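# Reseat spilled brass ring parts and rethread the steel rod

## Task

The steel rod was pulled out crooked, which knocked the brass ring parts out of their nests in the steel block. Return each part to a nest. Then leave the rod lying through the small barrels of all the parts, with its tip sticking out beyond the end of the block.

## Robot and tools

Robot: two arms, left_arm and right_arm, each with a two-finger gripper. In the scene frame the origin is at table height, midway between the nominal bases. +z is up, +x points out over the table, and left_arm is on the +y side. Arm names do not match image sides. The calibrated bases are: left_arm at (+0.015, +0.415, 0) m, right_arm at (+0.042, -0.417, 0) m, both turned slightly about z. Hand positions, orientations, velocities and targets that an arm reports are in its own base frame. Fixed cameras and the table use the scene frame. Reported positions can be off by a few cm, more at long reach.

Gripper geometry: the fingers point along the gripper's +z and close along its x. end_effector_position is the point between the pads, and the fingertips extend 17.5 mm past it. A block sticks out about 10 cm toward the gripper's -y.

Command row: 18 numbers, each in [-1, 1], always covering both arms. The first 9 are left_arm: dx, dy, dz, rx, ry, rz, gripper position, force_limit, speed. The next 9 are the same for right_arm. dx to rz are an offset, not a pose. They are measured along the axes of that arm's Hand target as it stood when the action or move began. 1.0 equals 0.6 m, or 180 degrees for rx, ry, rz, which together form one rotation vector. Every row counts from that same start, not from the row before. Sending the same offset again in a new call moves the arm further. Six zeros re-request the current Hand target.

Gripper numbers are absolute settings. position +1 is fully open (50 mm). At about -0.65 the pads meet. Use -1 to close until an object stops the fingers. force_limit: -1 is about 20 N per pad, 0 about 102 N, +1 about 185 N. speed: -1 is 20 mm/s, 0 is 85, +1 is 150. Both start at +1. A 0 is a real command, so to leave a gripper alone, resend its last three numbers. New force or speed values apply only when position changes by 0.01 or more. To grip more gently, open first.

execute_actions(actions, cameras): actions is a list of up to 15 actions. Each action is a table of up to 15 rows at 1/30 s per row. A short table holds its last row. Images are returned only when actions is empty or cameras names them ("all", a list of names, or [] for none).

move(target, speed, blend, stop_force, zero, blocking, cameras): target is one 18-number row or a list of up to 15 rows. Every row is an offset from the Hand targets at the start of the move. Paths are straight. speed is in m/s, from 0.002 to 3.6, default 0.25, and turns are capped at twice that in rad/s. blend, in m, rounds corners in a list; 0 means stop at each target. stop_force (3 to 120 N) ends an arm's path when its wrist sensor feels that much push against its motion. Do not use it for turning grippers, or when lifting off something the gripper presses on. zero (default true) rezeroes before the move. blocking=false returns after 0.5 s and cannot be combined with stop_force. A move is capped at 10 s. Paths do not avoid obstacles. The result adds a move: line with the ending (done, off_target, moving, held, fault) and any limits (paced, held).

wait(seconds 0 to 10) lets time run. stop() brakes a running move. zoom_image(camera, region [x0,y0,x1,y1], at most 504 px per side) enlarges the latest image from cam_low, cam_left_wrist or cam_right_wrist. zero_wrist_force(arm) rezeroes that arm's force sensor. finished_scene(scene) ends the scene for good; call it only once the parts sit in their nests and the rod is through them unaided.

Results: Hand target is the last commanded pose, after clipping. A gripper often rests short of it. Resend zeros, or send the missing distance. object_status: 0 moving, 1 stopped while opening, 2 stopped while closing (holding), 3 at the set position or pads met. Opening in mm is about (250 - position_measured) x 0.202. Wrist force and torque are along the gripper's own axes. Joint torques include the arm's weight. Step readings list positions during actions.

Limits and hazards: orientation commands are clipped to 32 degrees from the measured orientation per step. A contact force of roughly 150 N, or contact torque at a joint's limit, stops the arm for 10 s. Wrist joints are weak, at about 20 N m limits and about 10.7 N m of spare push. Arms are stiff, so aiming even slightly past a firm contact can fault; approach slowly. Long loads, stretched poses or pushing at an unreachable pose heat motors: MOTOR HOT shows at 70 °C, and at 85 °C the arm brakes for 30 to 60 s. Keep paths away from an arm's own base, and keep the arms from pressing on each other or gripping each other's fingers. Never let a part drop, fall off the table, or be released while moving. Avoid slams and hard hits on the block.

Cameras: cam_low is fixed (504x504). cam_left_wrist and cam_right_wrist ride on the hands (896x504).

Each tool is called after "Request:" as name([rows], argument=value, ...), one row to a line, values as JSON.

## Session

Request:
execute_actions(actions=[])

Scene clock: 0.00 s.
left_arm: end_effector_position=(+0.6727, -0.2492, +0.1224) position_measured=3 object_status=3 end_effector_quat_wxyz=(+0.454, -0.243, +0.843, +0.157) | right_arm: end_effector_position=(+0.1074, -0.5082, +0.3102) position_measured=3 object_status=3 end_effector_quat_wxyz=(+0.621, -0.120, +0.718, -0.291)
Joint positions: left_arm=[-0.866 -1.008 1.783 -2.488 -0.576 -2.919] | right_arm=[1.552 -2.025 -2.054 0.704 2.883 -2.4]
Joint velocities: within noise
Joint torques (N m): no reading
Wrist force (N): no reading
Wrist torque (N m): no reading
Wrist force, peak (N): no reading
Hand target: left_arm +0.6727, -0.2492, +0.1224; +0.454, -0.243, +0.843, +0.157 | right_arm +0.1074, -0.5082, +0.3102; +0.621, -0.120, +0.718, -0.291
Tool commands: left_gripper/position=+1.0 left_gripper/force_limit=+1.0 left_gripper/speed=+1.0 right_gripper/position=+1.0 right_gripper/force_limit=+1.0 right_gripper/speed=+1.0

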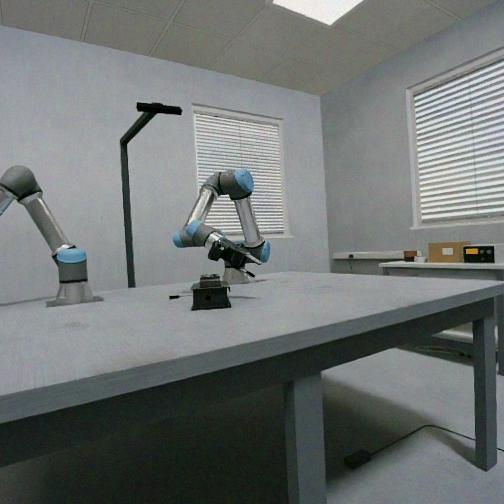

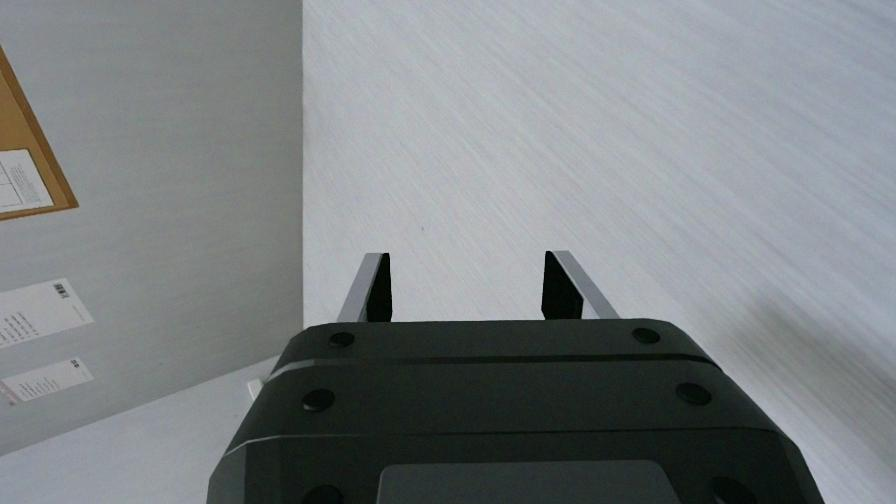

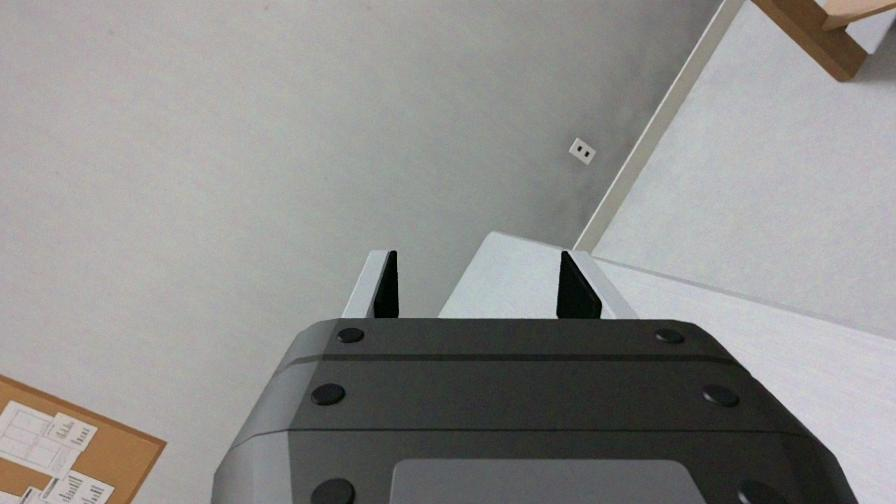

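Request:
zoom_image(camera="cam_low", region=[150, 250, 250, 330])

Scaled by 5.040 from the camera's 504x504 image, which has a finer 720x720 frame.

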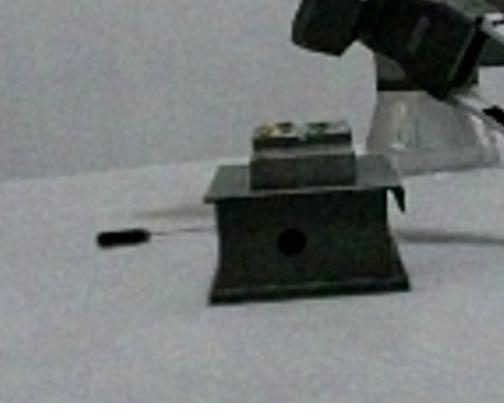

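Request:
move([
  [-0.281,0.015,-0.18,0,0,0,1,1,1,0,0,0,0,0,0,1,1,1],
  [-0.297,-0.327,-0.375,0.1056,0.305,0.1634,1,1,1,0,0,0,0,0,0,1,1,1],
], blend=0.05, cameras=["all"])

Scene clock: 5.43 s.
left_arm: end_effector_position=(+0.7087, -0.4735, +0.3841) position_measured=3 object_status=3 end_effector_quat_wxyz=(+0.099, +0.001, +0.993, -0.069) | right_arm: end_effector_position=(+0.1074, -0.5082, +0.3102) position_measured=3 object_status=3 end_effector_quat_wxyz=(+0.621, -0.120, +0.718, -0.291)
Joint positions: left_arm=[-0.757 -0.599 0.035 -1.245 -1.536 -2.322] | right_arm=[1.552 -2.025 -2.054 0.704 2.883 -2.4]
Joint torques (N m): left_arm=[2.54 -66.24 -34.26 -1.33 0.29 -0.58] | right_arm=[0.56 36.12 16.15 1.72 0.26 -0.11]
Wrist force (N): left_arm=[-1.0 -1.3 0.2] | right_arm=[-0.1 0.0 -0.1]
Wrist torque (N m): left_arm=[-0.22 0.47 -0.19] | right_arm=[0.00 0.01 0.00]
Wrist force, peak (N): left_arm=[2.7 -0.3 1.7] | right_arm=[-0.3 0.3 -0.2]
Hand target: left_arm +0.7096, -0.4742, +0.3849; +0.000, +0.001, +1.000, +0.000 | right_arm +0.1074, -0.5082, +0.3102; +0.621, -0.120, +0.718, -0.291
Off the commanded pose: left_arm 0.001 m, 14 deg | right_arm 0.000 m, 0 deg.
elbow stopped short (left arm): the move would have taken joint 3 (elbow) straighter than the controller allows.
move: off_target (left_arm)
camera_calibration:
cam_left_wrist: T_world_to_cam=[[-0.984044, -0.0122074, -0.177505, 0.76514], [-0.0499089, 0.976529, 0.209524, 0.43719], [0.170781, 0.21504, -0.961557, 0.481116], [0, 0, 0, 1]] pos_world=[0.692586, -0.521048, 0.506835]

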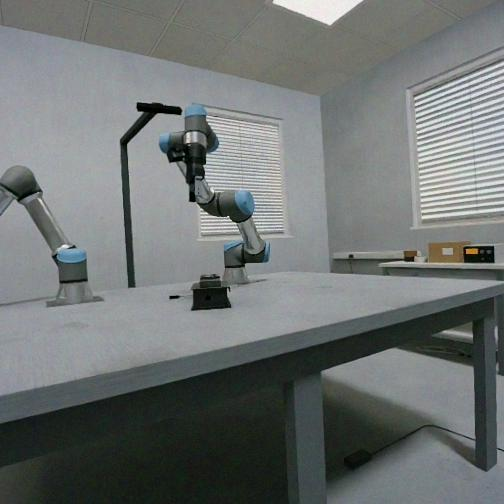

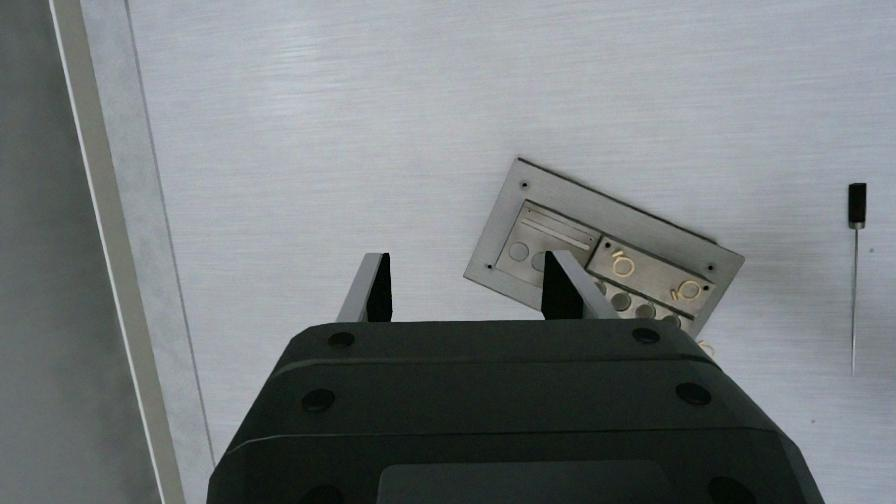

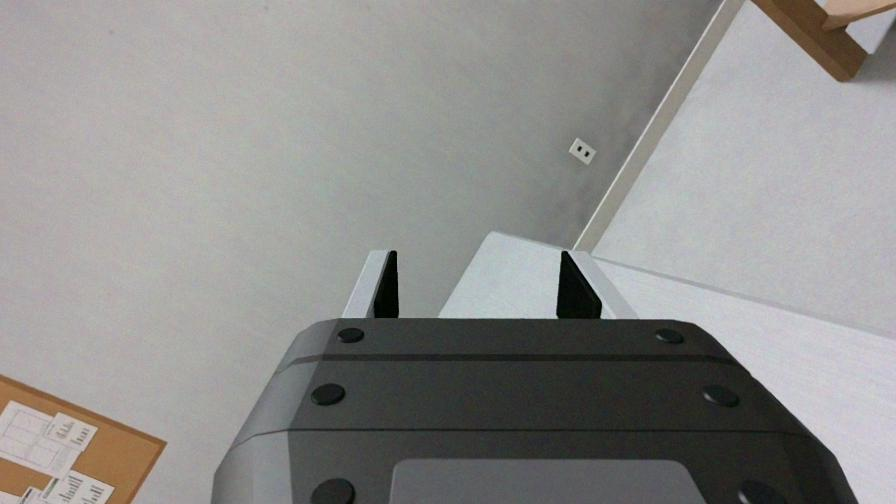

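Request:
zoom_image(camera="cam_left_wrist", region=[460, 140, 760, 370])

Request:
zoom_image(camera="cam_left_wrist", region=[600, 160, 896, 400])

Scaled by 1.680 from the camera's 896x504 image, which has a finer 1280x720 frame.

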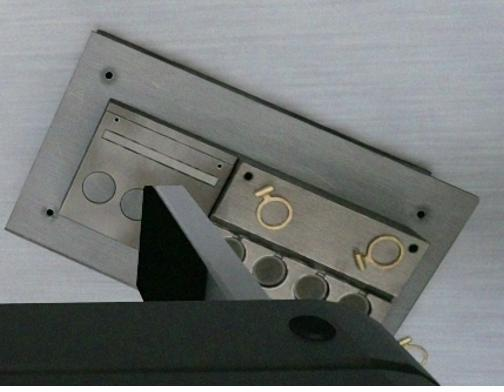

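Scaled by 1.703 from the camera's 896x504 image, which has a finer 1280x720 frame.

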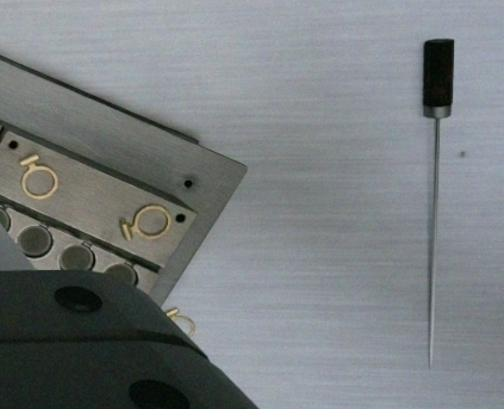

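Request:
move(target=[0.15,0.09,0.12,0,0,0,1,1,1,0,0,0,0,0,0,1,1,1], cameras=["cam_left_wrist"])

Request:
zoom_image(camera="cam_left_wrist", region=[250, 0, 650, 330])

Scene clock: 7.47 s.
left_arm: end_effector_position=(+0.6197, -0.4202, +0.3130) position_measured=3 object_status=3 end_effector_quat_wxyz=(+0.000, +0.001, +1.000, +0.000) | right_arm: end_effector_position=(+0.1074, -0.5082, +0.3102) position_measured=3 object_status=3 end_effector_quat_wxyz=(+0.621, -0.120, +0.718, -0.291)
Joint positions: left_arm=[-0.775 -0.941 0.771 -1.401 -1.571 -2.344] | right_arm=[1.552 -2.025 -2.054 0.704 2.883 -2.4]
Joint torques (N m): left_arm=[6.95 -57.41 -11.78 -0.55 0.52 1.85] | right_arm=[0.15 36.23 15.88 1.5 0.38 -0.23]
Wrist force (N): left_arm=[-1.4 -1.5 0.0] | right_arm=[-0.2 0.1 -0.1]
Wrist torque (N m): left_arm=[-0.26 0.56 -0.05] | right_arm=[0.01 0.03 0.00]
Wrist force, peak (N): left_arm=[-2.8 -2.3 -1.0] | right_arm=[0.5 -0.2 0.2]
Hand target: left_arm +0.6197, -0.4201, +0.3129; +0.000, +0.001, +1.000, +0.000 | right_arm +0.1074, -0.5082, +0.3102; +0.621, -0.120, +0.718, -0.291
Off the commanded pose: left_arm 0.000 m, 0 deg | right_arm 0.000 m, 0 deg.
move: done
camera_calibration:
cam_left_wrist: T_world_to_cam=[[-0.999832, -0.00095352, 0.0183202, 0.618798], [0.00546089, 0.937906, 0.346846, 0.30203], [-0.0175133, 0.346888, -0.937743, 0.581222], [0, 0, 0, 1]] pos_world=[0.627224, -0.484304, 0.428943]
Images, in order (width x height): cam_left_wrist 896x504.

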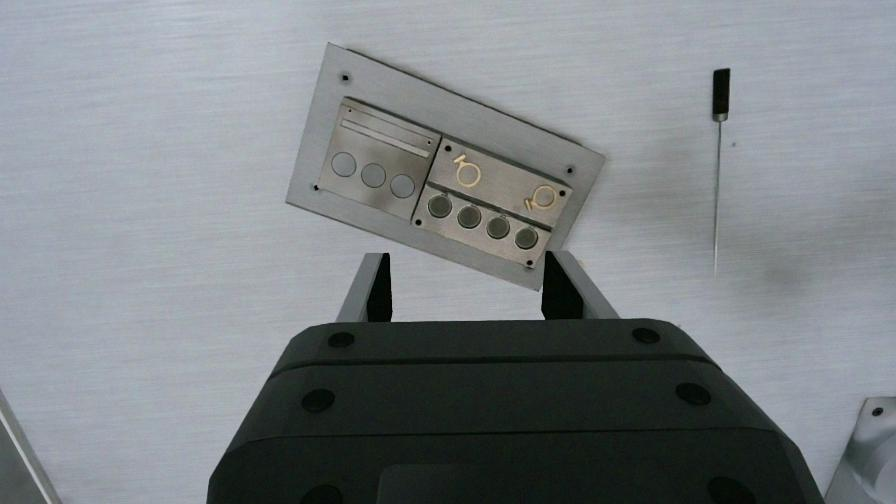

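Scaled by 1.260 from the camera's 896x504 image, which has a finer 1280x720 frame.

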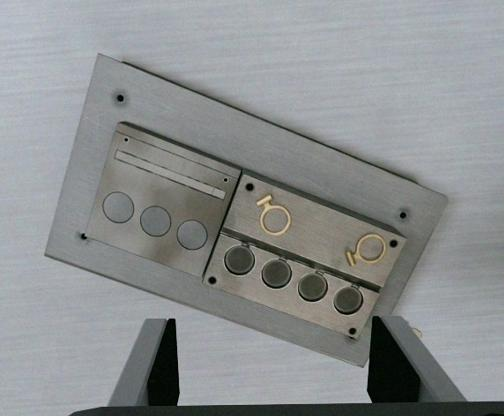

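Request:
move(target=[0.048,0.048,0.215,0,0,0.128,1,1,1,0,0,0,0,0,0,1,1,1], cameras=["cam_left_wrist"])

Request:
zoom_image(camera="cam_left_wrist", region=[350, 50, 750, 320])

Scene clock: 10.27 s.
left_arm: end_effector_position=(+0.5909, -0.3912, +0.1841) position_measured=3 object_status=3 end_effector_quat_wxyz=(+0.000, +0.200, +0.980, +0.000) | right_arm: end_effector_position=(+0.1074, -0.5082, +0.3102) position_measured=3 object_status=3 end_effector_quat_wxyz=(+0.621, -0.120, +0.718, -0.291)
Joint positions: left_arm=[-0.774 -1.044 1.266 -1.794 -1.571 -1.942] | right_arm=[1.552 -2.025 -2.054 0.704 2.883 -2.4]
Joint torques (N m): left_arm=[5.68 -44.81 -27.74 -1.78 -1.02 1.45] | right_arm=[-0.38 35.77 15.07 1.76 0.18 -0.2]
Wrist force (N): left_arm=[-1.4 -1.9 0.2] | right_arm=[0.1 -0.2 -0.2]
Wrist torque (N m): left_arm=[-0.32 0.56 -0.13] | right_arm=[-0.03 -0.01 0.00]
Wrist force, peak (N): left_arm=[-1.9 -2.2 -2.1] | right_arm=[-0.4 0.3 0.0]
Hand target: left_arm +0.5909, -0.3913, +0.1839; +0.000, +0.200, +0.980, +0.000 | right_arm +0.1074, -0.5082, +0.3102; +0.621, -0.120, +0.718, -0.291
Off the commanded pose: left_arm 0.000 m, 0 deg | right_arm 0.000 m, 0 deg.
move: done
camera_calibration:
cam_left_wrist: T_world_to_cam=[[-0.920565, 0.390157, 0.018383, 0.698607], [0.371846, 0.861015, 0.346964, 0.0731488], [0.119542, 0.326238, -0.937698, 0.360633], [0, 0, 0, 1]] pos_world=[0.572802, -0.453201, 0.299942]
Images, in order (width x height): cam_left_wrist 896x504.

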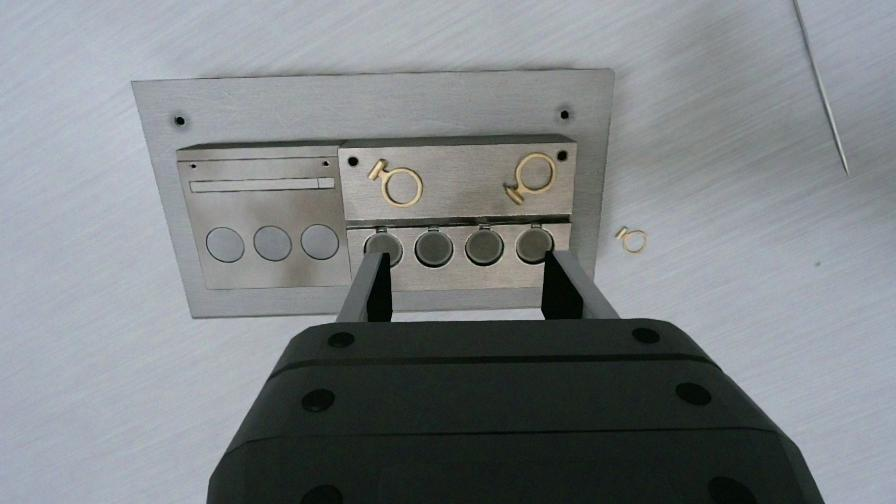

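Scaled by 1.260 from the camera's 896x504 image, which has a finer 1280x720 frame.

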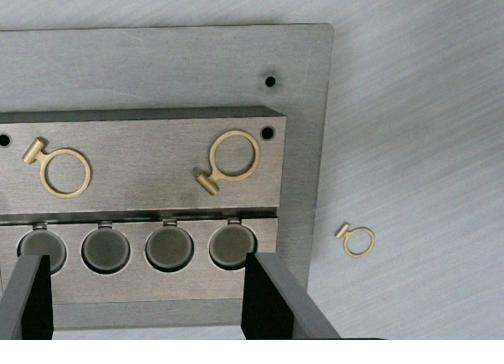

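Request:
move(target=[0.128,0.217,-0.333,0,0,0,1,1,1,0,0,0,0,0,0,1,1,1], cameras=["cam_left_wrist"])

Scene clock: 12.23 s.
left_arm: end_effector_position=(+0.5714, -0.2414, +0.3838) position_measured=3 object_status=3 end_effector_quat_wxyz=(+0.000, +0.200, +0.980, +0.000) | right_arm: end_effector_position=(+0.1074, -0.5082, +0.3102) position_measured=3 object_status=3 end_effector_quat_wxyz=(+0.621, -0.120, +0.718, -0.291)
Joint positions: left_arm=[-0.616 -1.283 1.096 -1.384 -1.571 -1.784] | right_arm=[1.552 -2.025 -2.054 0.704 2.883 -2.4]
Joint torques (N m): left_arm=[-1.37 -35.28 -14.44 -4.28 -0.96 -1.43] | right_arm=[-0.02 36.17 15.06 1.7 0.34 -0.12]
Wrist force (N): left_arm=[-1.3 -1.7 -0.1] | right_arm=[0.2 0.1 0.1]
Wrist torque (N m): left_arm=[-0.30 0.54 -0.13] | right_arm=[0.01 -0.03 0.00]
Wrist force, peak (N): left_arm=[-2.0 -3.8 2.9] | right_arm=[-0.2 0.4 0.0]
Hand target: left_arm +0.5714, -0.2414, +0.3837; +0.000, +0.200, +0.980, +0.000 | right_arm +0.1074, -0.5082, +0.3102; +0.621, -0.120, +0.718, -0.291
Off the commanded pose: left_arm 0.000 m, 0 deg | right_arm 0.000 m, 0 deg.
move: done
camera_calibration:
cam_left_wrist: T_world_to_cam=[[-0.920472, 0.390377, 0.018375, 0.618558], [0.372046, 0.860916, 0.346995, -0.118025], [0.11964, 0.326236, -0.937687, 0.501291], [0, 0, 0, 1]] pos_world=[0.553302, -0.3034, 0.499642]
Images, in order (width x height): cam_left_wrist 896x504.

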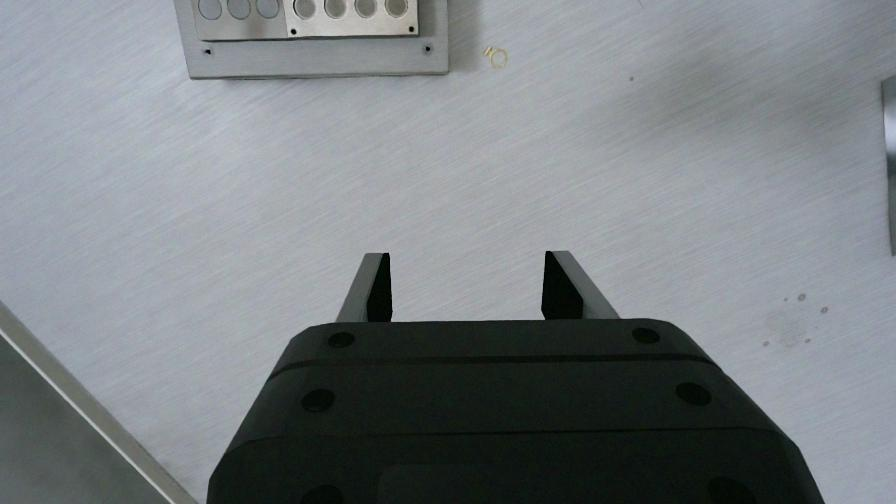

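Request:
move(target=[0.032,-0.24,0.338,0,-0.222,0,1,1,1,0,0,0,0,0,0,1,1,1], cameras=["cam_left_wrist"])

Request:
zoom_image(camera="cam_left_wrist", region=[300, 0, 700, 300])

Scene clock: 16.13 s.
left_arm: end_effector_position=(+0.4972, -0.3662, +0.1809) position_measured=3 object_status=3 end_effector_quat_wxyz=(+0.335, +0.188, +0.921, -0.068) | right_arm: end_effector_position=(+0.1074, -0.5082, +0.3102) position_measured=3 object_status=3 end_effector_quat_wxyz=(+0.621, -0.120, +0.718, -0.291)
Joint positions: left_arm=[-1.014 -1.426 2.15 -2.896 -1.194 -2.063] | right_arm=[1.552 -2.025 -2.054 0.704 2.883 -2.4]
Joint torques (N m): left_arm=[-4.67 -37.01 -23.09 -5.67 1.05 0.34] | right_arm=[-0.23 37.21 14.97 1.86 0.4 -0.18]
Wrist force (N): left_arm=[-0.2 -0.4 0.2] | right_arm=[-0.1 0.2 0.0]
Wrist torque (N m): left_arm=[-0.06 0.20 -0.02] | right_arm=[0.02 0.01 0.00]
Wrist force, peak (N): left_arm=[1.9 -2.2 1.4] | right_arm=[-0.1 0.3 -0.5]
Hand target: left_arm +0.4972, -0.3663, +0.1809; +0.335, +0.188, +0.921, -0.068 | right_arm +0.1074, -0.5082, +0.3102; +0.621, -0.120, +0.718, -0.291
Off the commanded pose: left_arm 0.000 m, 0 deg | right_arm 0.000 m, 0 deg.
move: done
camera_calibration:
cam_left_wrist: T_world_to_cam=[[-0.716726, 0.303612, -0.627793, 0.586477], [0.166352, 0.948697, 0.26889, 0.235962], [0.677223, 0.0882863, -0.730462, -0.0412358], [0, 0, 0, 1]] pos_world=[0.409016, -0.398277, 0.274617]
Images, in order (width x height): cam_left_wrist 896x504.

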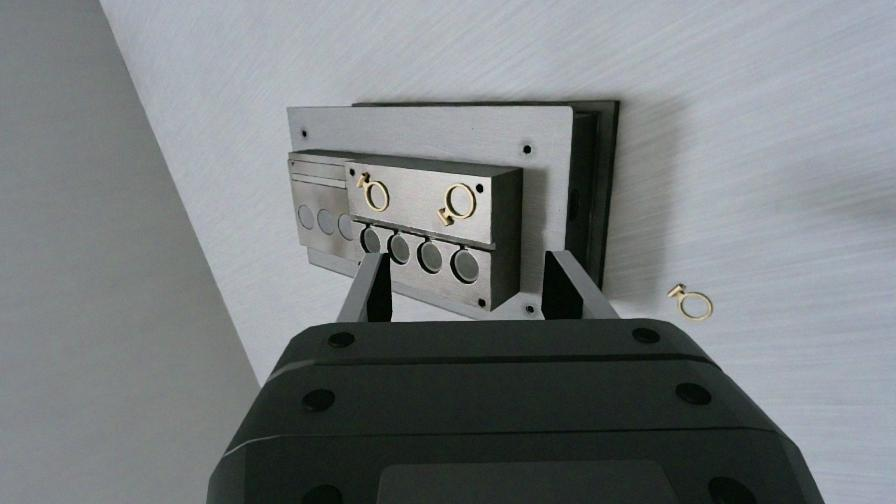

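Scaled by 1.260 from the camera's 896x504 image, which has a finer 1280x720 frame.

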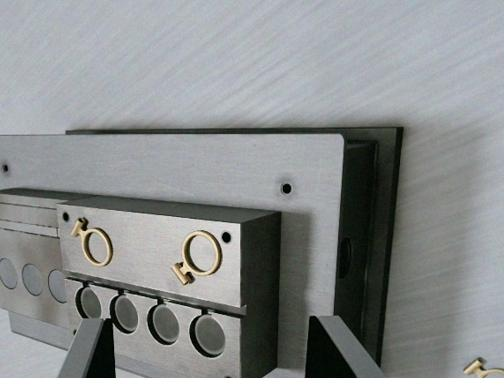

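Request:
zoom_image(camera="cam_left_wrist", region=[340, 150, 540, 320])

Scaled by 2.520 from the camera's 896x504 image, which has a finer 1280x720 frame.

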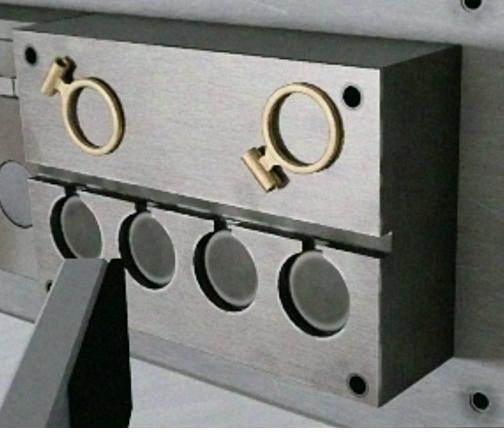

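Request:
move([
  [-0.115,0.03,0.077,0,0.222,0,1,1,1,0,0,0,0,0,0,1,1,1],
  [-0.055,0.03,0.149,0,0.222,0,1,1,1,0,0,0,0,0,0,1,1,1],
], cameras=["cam_left_wrist"])

Request:
zoom_image(camera="cam_left_wrist", region=[250, 0, 650, 320])

Scene clock: 22.27 s.
left_arm: end_effector_position=(+0.5803, -0.3822, +0.1336) position_measured=3 object_status=3 end_effector_quat_wxyz=(+0.000, +0.200, +0.980, +0.000) | right_arm: end_effector_position=(+0.1074, -0.5082, +0.3102) position_measured=3 object_status=3 end_effector_quat_wxyz=(+0.621, -0.120, +0.718, -0.291)
Joint positions: left_arm=[-0.775 -1.041 1.397 -1.926 -1.571 -1.943] | right_arm=[1.552 -2.025 -2.054 0.704 2.883 -2.4]
Joint torques (N m): left_arm=[-2.69 -61.52 -26.59 -3.48 0.69 -0.89] | right_arm=[-0.26 36.66 15.1 1.96 0.28 -0.35]
Wrist force (N): left_arm=[-1.3 -1.7 0.2] | right_arm=[0.1 0.1 0.1]
Wrist torque (N m): left_arm=[-0.29 0.55 -0.12] | right_arm=[0.01 -0.01 0.00]
Wrist force, peak (N): left_arm=[-1.4 -1.8 -4.1] | right_arm=[-0.4 0.2 0.0]
Hand target: left_arm +0.5803, -0.3822, +0.1336; +0.000, +0.200, +0.980, +0.000 | right_arm +0.1074, -0.5082, +0.3102; +0.621, -0.120, +0.718, -0.291
Off the commanded pose: left_arm 0.000 m, 0 deg | right_arm 0.000 m, 0 deg.
move: done
camera_calibration:
cam_left_wrist: T_world_to_cam=[[-0.920455, 0.390403, 0.0186666, 0.686242], [0.372154, 0.860833, 0.347085, 0.0865792], [0.119434, 0.326423, -0.937648, 0.31174], [0, 0, 0, 1]] pos_world=[0.562202, -0.4442, 0.249442]
Images, in order (width x height): cam_left_wrist 896x504.

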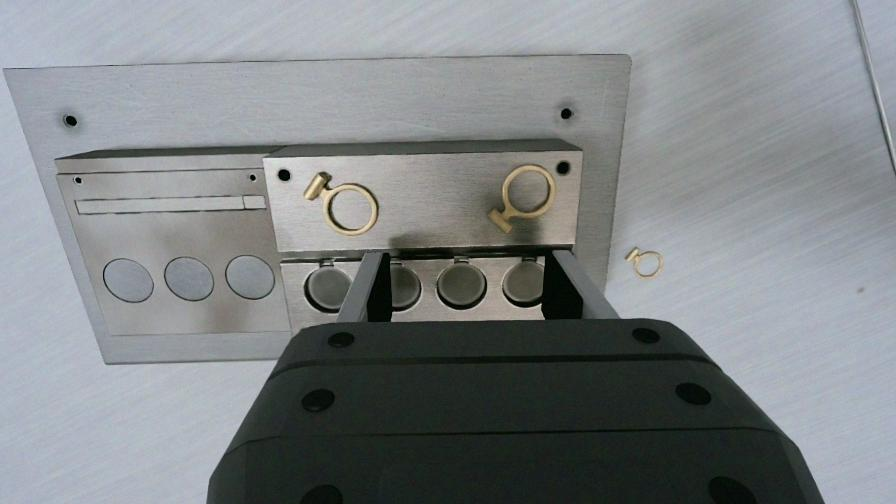

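Scaled by 1.260 from the camera's 896x504 image, which has a finer 1280x720 frame.

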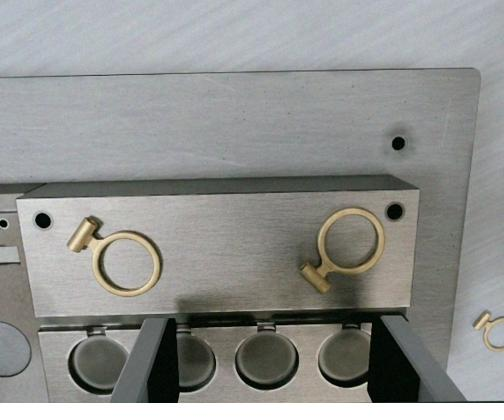

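Request:
move(target=[-0.0122,-0.0465,0.023,0,0,-0.0078,-0.65,-1,-0.5,0,0,0,0,0,0,1,1,1], cameras=["cam_left_wrist"])

Request:
zoom_image(camera="cam_left_wrist", region=[300, 100, 600, 320])

Request:
move(target=[0,0,0.03,0,0,0,-0.65,-1,-0.5,0,0,0,0,0,0,1,1,1], speed=0.01, stop_force=4, cameras=["cam_left_wrist"])

Scene clock: 26.67 s.
left_arm: end_effector_position=(+0.5772, -0.4056, +0.1241) position_measured=249 object_status=3 end_effector_quat_wxyz=(+0.001, +0.192, +0.981, -0.001) | right_arm: end_effector_position=(+0.1074, -0.5082, +0.3102) position_measured=3 object_status=3 end_effector_quat_wxyz=(+0.621, -0.120, +0.718, -0.291)
Joint positions: left_arm=[-0.803 -1.011 1.375 -1.938 -1.57 -1.988] | right_arm=[1.552 -2.025 -2.054 0.704 2.883 -2.4]
Joint torques (N m): left_arm=[-0.27 -51.89 -23.59 -3.03 -0.28 -0.55] | right_arm=[-0.08 38.33 15.65 1.79 0.24 -0.31]
Wrist force (N): left_arm=[6.3 -2.5 -19.4] | right_arm=[0.1 0.1 0.1]
Wrist torque (N m): left_arm=[-0.30 0.87 -0.07] | right_arm=[0.02 -0.02 0.00]
Wrist force, peak (N): left_arm=[20.5 29.9 -105.7] | right_arm=[-0.2 0.4 -0.3]
Hand target: left_arm +0.5772, -0.4056, +0.1241; +0.001, +0.192, +0.981, -0.001 (not the last commanded pose) | right_arm +0.1074, -0.5082, +0.3102; +0.621, -0.120, +0.718, -0.291
Tool commands: left_gripper/position=-0.647059 left_gripper/force_limit=-1.0 left_gripper/speed=-0.498039 right_gripper/position=+1.0 right_gripper/force_limit=+1.0 right_gripper/speed=+1.0
Off the commanded pose: left_arm 0.007 m, 0 deg | right_arm 0.000 m, 0 deg.
FORCE FAULT: contact force on the left arm reached its limit, and that arm stopped. The contact can be on any part of that arm, not only on its tool. That arm's remaining commands of this call were not run. That arm is still stopped at the end of this call. That arm stays stopped for about 9 more seconds. Until then a move that you send moves the other arm only, and its call returns only when the move has ended. Once the stop has ended, the next robot result says so. If the stop ends while you think or write, that arm runs what you send next, counted from a new Hand target: where the arm stands when the stop ends. While its stop runs, that arm takes no new command, but its gripper still runs the gripper command that each later call begins with. Until it ends, the stop uses up actions while you think or wait. An arm that is not stopped still takes commands.
move: fault (left_arm)
camera_calibration:
cam_left_wrist: T_world_to_cam=[[-0.927072, 0.374563, 0.0155225, 0.690486], [0.356385, 0.86772, 0.346484, 0.123169], [0.116311, 0.326747, -0.937927, 0.312856], [0, 0, 0, 1]] pos_world=[0.559846, -0.467731, 0.240042]
Images, in order (width x height): cam_left_wrist 896x504.

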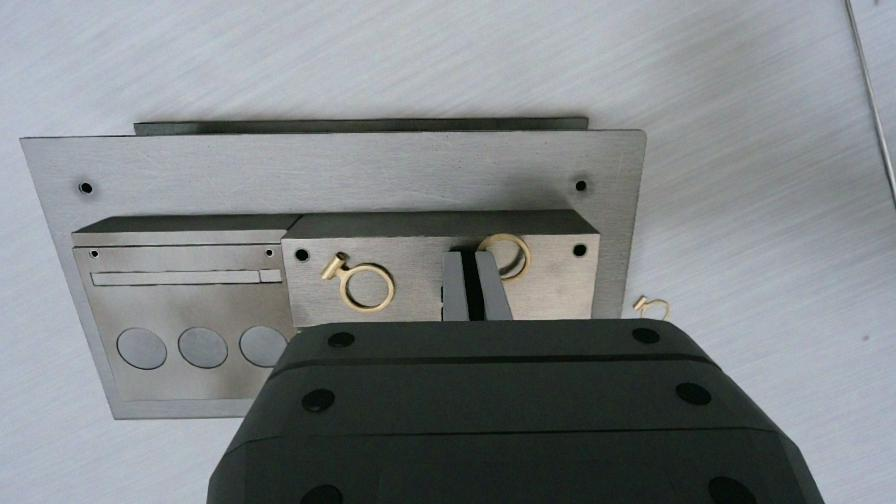

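Scaled by 1.680 from the camera's 896x504 image, which has a finer 1280x720 frame.

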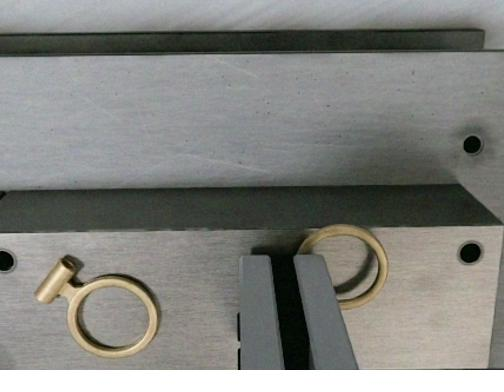

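not run: an earlier result of this reply reported a stop or a fault. Calls in your next reply go to the robot.

Request:
wait(seconds=9.5)

Request:
move(target=[0,0,-0.06,0,0,0,-0.65,-1,-0.5,0,0,0,0,0,0,1,1,1], speed=0.1, cameras=["cam_left_wrist"])

Request:
zoom_image(camera="cam_left_wrist", region=[300, 100, 600, 320])

Scene clock: 36.60 s.
left_arm: end_effector_position=(+0.5772, -0.4056, +0.1241) position_measured=249 object_status=3 end_effector_quat_wxyz=(+0.001, +0.192, +0.981, -0.001) | right_arm: end_effector_position=(+0.1074, -0.5082, +0.3102) position_measured=3 object_status=3 end_effector_quat_wxyz=(+0.621, -0.120, +0.718, -0.291)
Joint positions: left_arm=[-0.803 -1.011 1.375 -1.938 -1.57 -1.988] | right_arm=[1.552 -2.025 -2.054 0.704 2.883 -2.4]
Joint torques (N m): left_arm=[-0.13 -51.06 -22.91 -3.04 -0.36 -0.5] | right_arm=[0.08 37.49 14.91 1.98 0.49 -0.05]
Wrist force (N): left_arm=[6.3 -2.7 -19.2] | right_arm=[0.0 0.0 0.2]
Wrist torque (N m): left_arm=[-0.33 0.88 -0.07] | right_arm=[-0.01 -0.01 0.00]
Wrist force, peak (N): left_arm=[6.2 -2.6 -19.8] | right_arm=[0.3 0.5 -0.2]
Hand target: left_arm +0.5772, -0.4056, +0.1241; +0.001, +0.192, +0.981, -0.001 (not the last commanded pose) | right_arm +0.1074, -0.5082, +0.3102; +0.621, -0.120, +0.718, -0.291
Tool commands: left_gripper/position=-0.647059 left_gripper/force_limit=-1.0 left_gripper/speed=-0.498039 right_gripper/position=+1.0 right_gripper/force_limit=+1.0 right_gripper/speed=+1.0
Off the commanded pose: left_arm 0.007 m, 0 deg | right_arm 0.000 m, 0 deg.
FORCE FAULT, CONTINUED: the left arm's stop, for the force fault that an earlier result reported, is over. The rest of the stop counts as 19 of the actions that you can send in this scene. During its stop the left arm's controller moved it back a little. That arm's target is now where it stood when the stop ended, not its last command. That arm accepts commands again.
wait: 9.50 s; at rest from the start

Scene clock: 37.40 s.
left_arm: end_effector_position=(+0.5771, -0.4056, +0.1603) position_measured=249 object_status=3 end_effector_quat_wxyz=(+0.001, +0.192, +0.981, -0.001) | right_arm: end_effector_position=(+0.1074, -0.5082, +0.3102) position_measured=3 object_status=3 end_effector_quat_wxyz=(+0.621, -0.120, +0.718, -0.291)
Joint positions: left_arm=[-0.803 -1.039 1.322 -1.857 -1.57 -1.988] | right_arm=[1.552 -2.025 -2.054 0.704 2.883 -2.4]
Joint torques (N m): left_arm=[-5.01 -41.7 -10.14 -5.97 0.22 -1.6] | right_arm=[0.26 36.57 14.43 1.97 0.44 -0.32]
Wrist force (N): left_arm=[-0.4 -3.6 0.2] | right_arm=[-0.2 0.1 0.2]
Wrist torque (N m): left_arm=[-0.60 0.41 -0.06] | right_arm=[0.02 0.04 0.00]
Wrist force, peak (N): left_arm=[6.3 -2.6 -18.9] | right_arm=[0.3 0.1 0.1]
Hand target: left_arm +0.5771, -0.4056, +0.1601; +0.001, +0.192, +0.981, -0.001 | right_arm +0.1074, -0.5082, +0.3102; +0.621, -0.120, +0.718, -0.291
Off the commanded pose: left_arm 0.000 m, 0 deg | right_arm 0.000 m, 0 deg.
move: done
camera_calibration:
cam_left_wrist: T_world_to_cam=[[-0.927086, 0.374538, 0.0152324, 0.689909], [0.356283, 0.867813, 0.346357, 0.110797], [0.116505, 0.32653, -0.937979, 0.346624], [0, 0, 0, 1]] pos_world=[0.559746, -0.467731, 0.276242]
Images, in order (width x height): cam_left_wrist 896x504.

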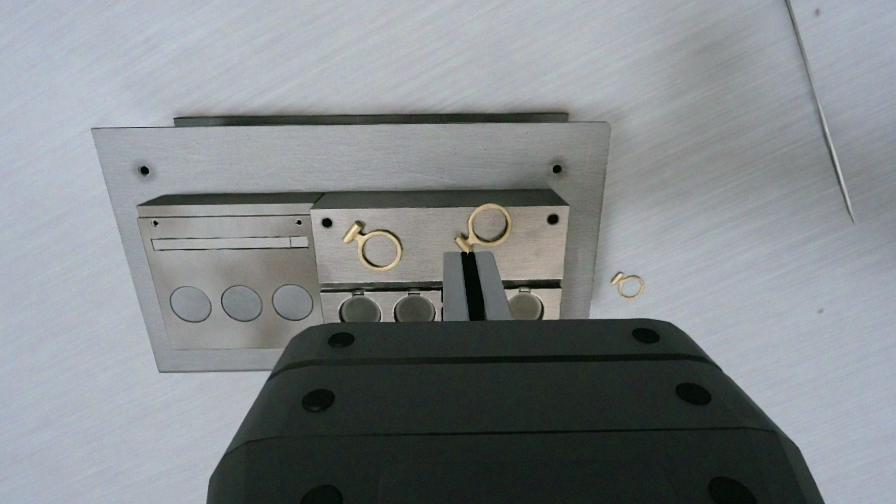

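Scaled by 1.680 from the camera's 896x504 image, which has a finer 1280x720 frame.

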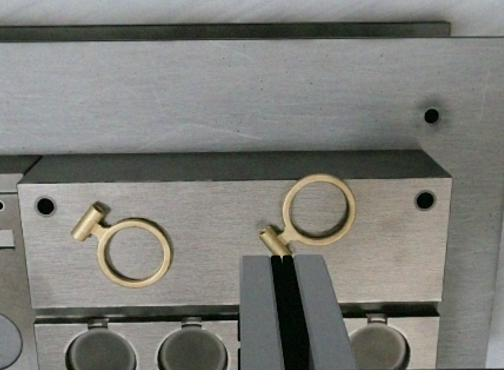

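Request:
move(target=[-0.0115,0.041,0.035,0,0,0,-0.65,-1,-0.5,0,0,0,0,0,0,1,1,1], speed=0.1, cameras=["cam_left_wrist"])

Request:
move(target=[0,0,0.07,0,0,0,-0.65,-1,-0.5,0,0,0,0,0,0,1,1,1], speed=0.01, stop_force=4, cameras=["cam_left_wrist"])

Scene clock: 39.00 s.
left_arm: end_effector_position=(+0.5928, -0.3853, +0.1388) position_measured=249 object_status=3 end_effector_quat_wxyz=(+0.001, +0.192, +0.981, +0.000) end_effector_velocity=(-0.002, -0.002, +0.001) end_effector_angular_velocity=(+0.002, +0.002, +0.003) | right_arm: end_effector_position=(+0.1074, -0.5082, +0.3102) position_measured=3 object_status=3 end_effector_quat_wxyz=(+0.621, -0.120, +0.718, -0.291)
Joint positions: left_arm=[-0.766 -1.019 1.348 -1.903 -1.57 -1.951] | right_arm=[1.552 -2.025 -2.054 0.704 2.883 -2.4]
Joint velocities: left_arm=[-0.004 -0.001 -0.002 0.005 0.001 -0.006] | right_arm=[within noise]
Joint torques (N m): left_arm=[-5.33 -66.09 -37.2 -0.36 -1 -1.93] | right_arm=[-1.35 37.67 14.31 2.04 0.52 -0.11]
Wrist force (N): left_arm=[0.0 -3.4 0.1] | right_arm=[0.1 0.2 0.0]
Wrist torque (N m): left_arm=[-0.57 0.35 -0.14] | right_arm=[0.03 -0.03 0.00]
Wrist force, peak (N): left_arm=[-0.1 -4.7 -0.8] | right_arm=[0.1 0.3 -0.2]
Hand target: left_arm +0.5928, -0.3854, +0.1391; +0.001, +0.192, +0.981, -0.001 | right_arm +0.1074, -0.5082, +0.3102; +0.621, -0.120, +0.718, -0.291
Off the commanded pose: left_arm 0.000 m, 0 deg | right_arm 0.000 m, 0 deg.
move: done
camera_calibration:
cam_left_wrist: T_world_to_cam=[[-0.927024, 0.374668, 0.0158442, 0.697055], [0.356576, 0.867605, 0.346577, 0.0947499], [0.116105, 0.326935, -0.937888, 0.318294], [0, 0, 0, 1]] pos_world=[0.575446, -0.447431, 0.254642]
Images, in order (width x height): cam_left_wrist 896x504.

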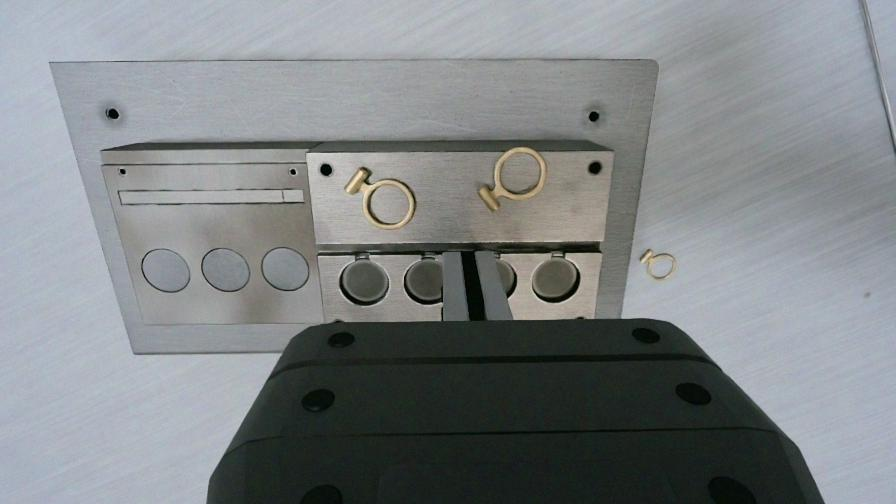

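Scene clock: 42.03 s.
left_arm: end_effector_position=(+0.5928, -0.3855, +0.1204) position_measured=249 object_status=3 end_effector_quat_wxyz=(+0.001, +0.192, +0.981, -0.001) | right_arm: end_effector_position=(+0.1074, -0.5082, +0.3102) position_measured=3 object_status=3 end_effector_quat_wxyz=(+0.621, -0.120, +0.718, -0.291)
Joint positions: left_arm=[-0.766 -1.004 1.374 -1.943 -1.57 -1.951] | right_arm=[1.552 -2.025 -2.054 0.704 2.883 -2.4]
Joint torques (N m): left_arm=[-4.02 -56.9 -32.61 -1.09 -0.85 -0.87] | right_arm=[0.09 37.55 15.56 2.13 0.37 -0.2]
Wrist force (N): left_arm=[4.0 -1.7 -9.4] | right_arm=[0.3 -0.1 -0.2]
Wrist torque (N m): left_arm=[-0.53 0.44 -0.12] | right_arm=[-0.02 -0.04 0.00]
Wrist force, peak (N): left_arm=[10.3 1.0 -28.4] | right_arm=[-0.5 0.2 -0.3]
Hand target: left_arm +0.5928, -0.3855, +0.1204; +0.001, +0.192, +0.981, -0.001 (not the last commanded pose) | right_arm +0.1074, -0.5082, +0.3102; +0.621, -0.120, +0.718, -0.291
Off the commanded pose: left_arm 0.023 m, 0 deg | right_arm 0.000 m, 0 deg.
move: contact (left_arm)
camera_calibration:
cam_left_wrist: T_world_to_cam=[[-0.927083, 0.374532, 0.0156093, 0.697412], [0.356388, 0.867732, 0.346451, 0.101374], [0.116212, 0.326751, -0.937938, 0.301032], [0, 0, 0, 1]] pos_world=[0.575446, -0.447531, 0.236342]
Images, in order (width x height): cam_left_wrist 896x504.

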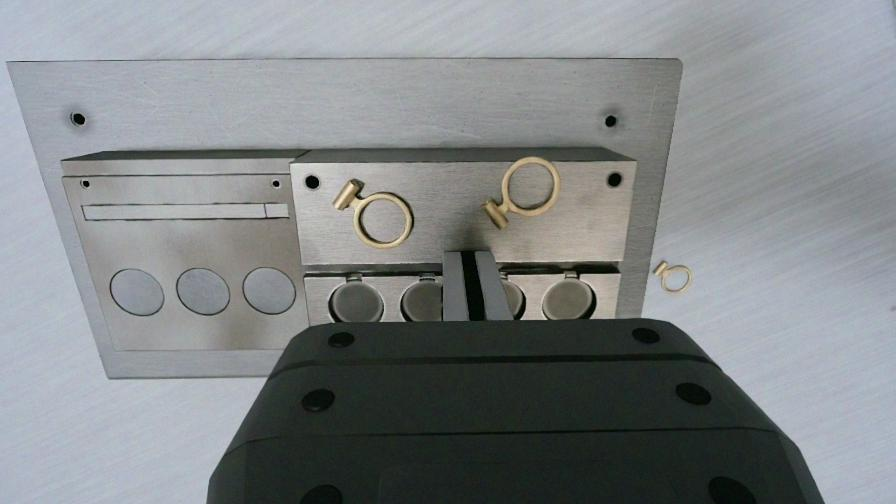

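Request:
zoom_image(camera="cam_left_wrist", region=[280, 140, 480, 330])

Request:
zoom_image(camera="cam_left_wrist", region=[460, 140, 660, 330])

Scaled by 2.520 from the camera's 896x504 image, which has a finer 1280x720 frame.

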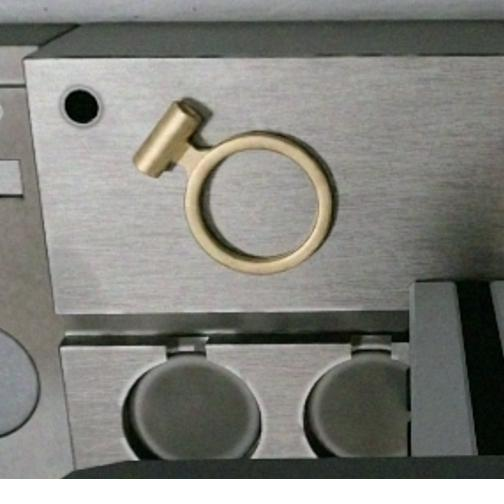

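Scaled by 2.520 from the camera's 896x504 image, which has a finer 1280x720 frame.

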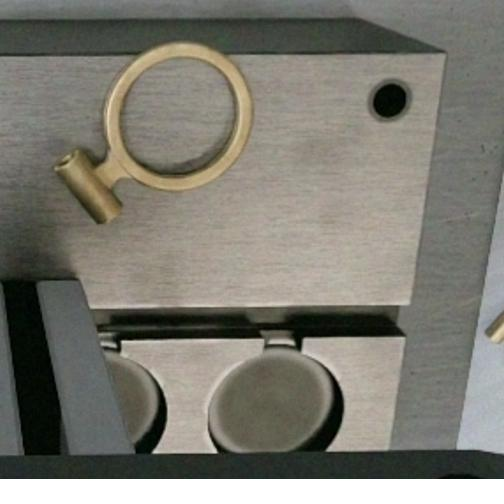

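Request:
zoom_image(camera="cam_left_wrist", region=[420, 230, 520, 330])

Scaled by 5.040 from the camera's 896x504 image, which has a finer 1280x720 frame.

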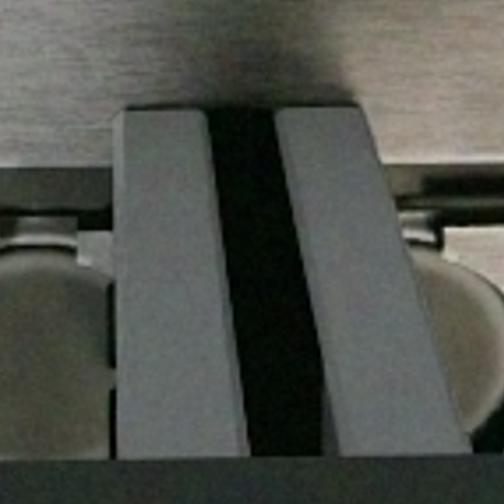

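Request:
move(target=[0,0,-0.05,0,0,0,-0.65,-1,-0.5,0,0,0,0,0,0,1,1,1], speed=0.1)

Request:
move(target=[-0.0435,-0.0395,0,0,0,-0.289,0.32,-1,-0.5,0,0,0,0,0,0,1,1,1], cameras=["cam_left_wrist"])

Request:
zoom_image(camera="cam_left_wrist", region=[360, 130, 580, 330])

Scene clock: 48.03 s.
left_arm: end_effector_position=(+0.5928, -0.3855, +0.1507) position_measured=249 object_status=3 end_effector_quat_wxyz=(+0.001, +0.192, +0.981, -0.001) end_effector_velocity=(+0.000, +0.000, -0.001) end_effector_angular_velocity=(-0.003, -0.002, +0.000) | right_arm: end_effector_position=(+0.1074, -0.5082, +0.3102) position_measured=3 object_status=3 end_effector_quat_wxyz=(+0.621, -0.120, +0.718, -0.291)
Joint positions: left_arm=[-0.766 -1.028 1.331 -1.877 -1.57 -1.951] | right_arm=[1.552 -2.025 -2.054 0.704 2.883 -2.4]
Joint velocities: left_arm=[0 -0.001 0.003 -0.006 -0.001 0] | right_arm=[within noise]
Joint torques (N m): left_arm=[-5.65 -42.75 -9.75 -6.01 -0.51 -1.84] | right_arm=[0.75 37.38 15.53 2.04 0.39 -0.29]
Wrist force (N): left_arm=[-0.2 -3.5 -0.1] | right_arm=[0.0 -0.3 0.0]
Wrist torque (N m): left_arm=[-0.58 0.36 -0.14] | right_arm=[-0.05 0.00 0.00]
Wrist force, peak (N): left_arm=[4.1 -1.3 -9.6] | right_arm=[-0.4 0.1 0.2]
Hand target: left_arm +0.5928, -0.3854, +0.1504; +0.001, +0.192, +0.981, -0.001 | right_arm +0.1074, -0.5082, +0.3102; +0.621, -0.120, +0.718, -0.291
Off the commanded pose: left_arm 0.000 m, 0 deg | right_arm 0.000 m, 0 deg.
move: done

Scene clock: 50.37 s.
left_arm: end_effector_position=(+0.6080, -0.4173, +0.1504) position_measured=105 object_status=3 end_effector_quat_wxyz=(+0.001, -0.258, +0.966, -0.001) | right_arm: end_effector_position=(+0.1074, -0.5082, +0.3102) position_measured=3 object_status=3 end_effector_quat_wxyz=(+0.621, -0.120, +0.718, -0.291)
Joint positions: left_arm=[-0.783 -0.955 1.213 -1.832 -1.57 -2.876] | right_arm=[1.552 -2.025 -2.054 0.704 2.883 -2.4]
Joint torques (N m): left_arm=[0.55 -69.5 -10.88 -3.93 0.49 -1.77] | right_arm=[-0.9 36.88 14.47 2.24 0.41 -0.21]
Wrist force (N): left_arm=[-0.3 -3.5 -0.1] | right_arm=[0.0 0.1 0.0]
Wrist torque (N m): left_arm=[-0.58 0.38 -0.07] | right_arm=[0.01 -0.01 0.00]
Wrist force, peak (N): left_arm=[-0.2 -3.9 0.1] | right_arm=[0.0 0.4 0.1]
Hand target: left_arm +0.6080, -0.4172, +0.1505; +0.001, -0.258, +0.966, -0.001 | right_arm +0.1074, -0.5082, +0.3102; +0.621, -0.120, +0.718, -0.291
Off the commanded pose: left_arm 0.000 m, 0 deg | right_arm 0.000 m, 0 deg.
move: done
camera_calibration:
cam_left_wrist: T_world_to_cam=[[-0.865845, -0.500019, 0.0171371, 0.320613], [-0.464313, 0.81583, 0.344725, 0.590736], [-0.18635, 0.290522, -0.938547, 0.506724], [0, 0, 0, 1]] pos_world=[0.646315, -0.468842, 0.266449]
Images, in order (width x height): cam_left_wrist 896x504.

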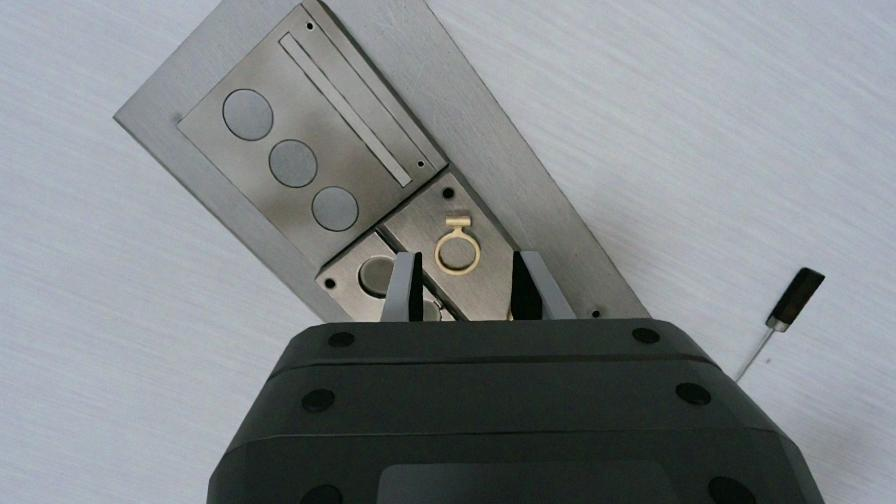

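Scaled by 2.291 from the camera's 896x504 image, which has a finer 1280x720 frame.

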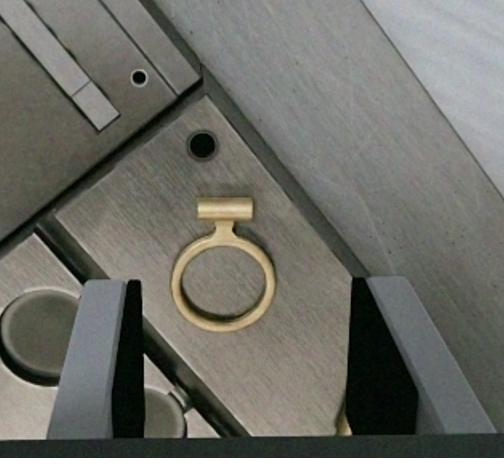

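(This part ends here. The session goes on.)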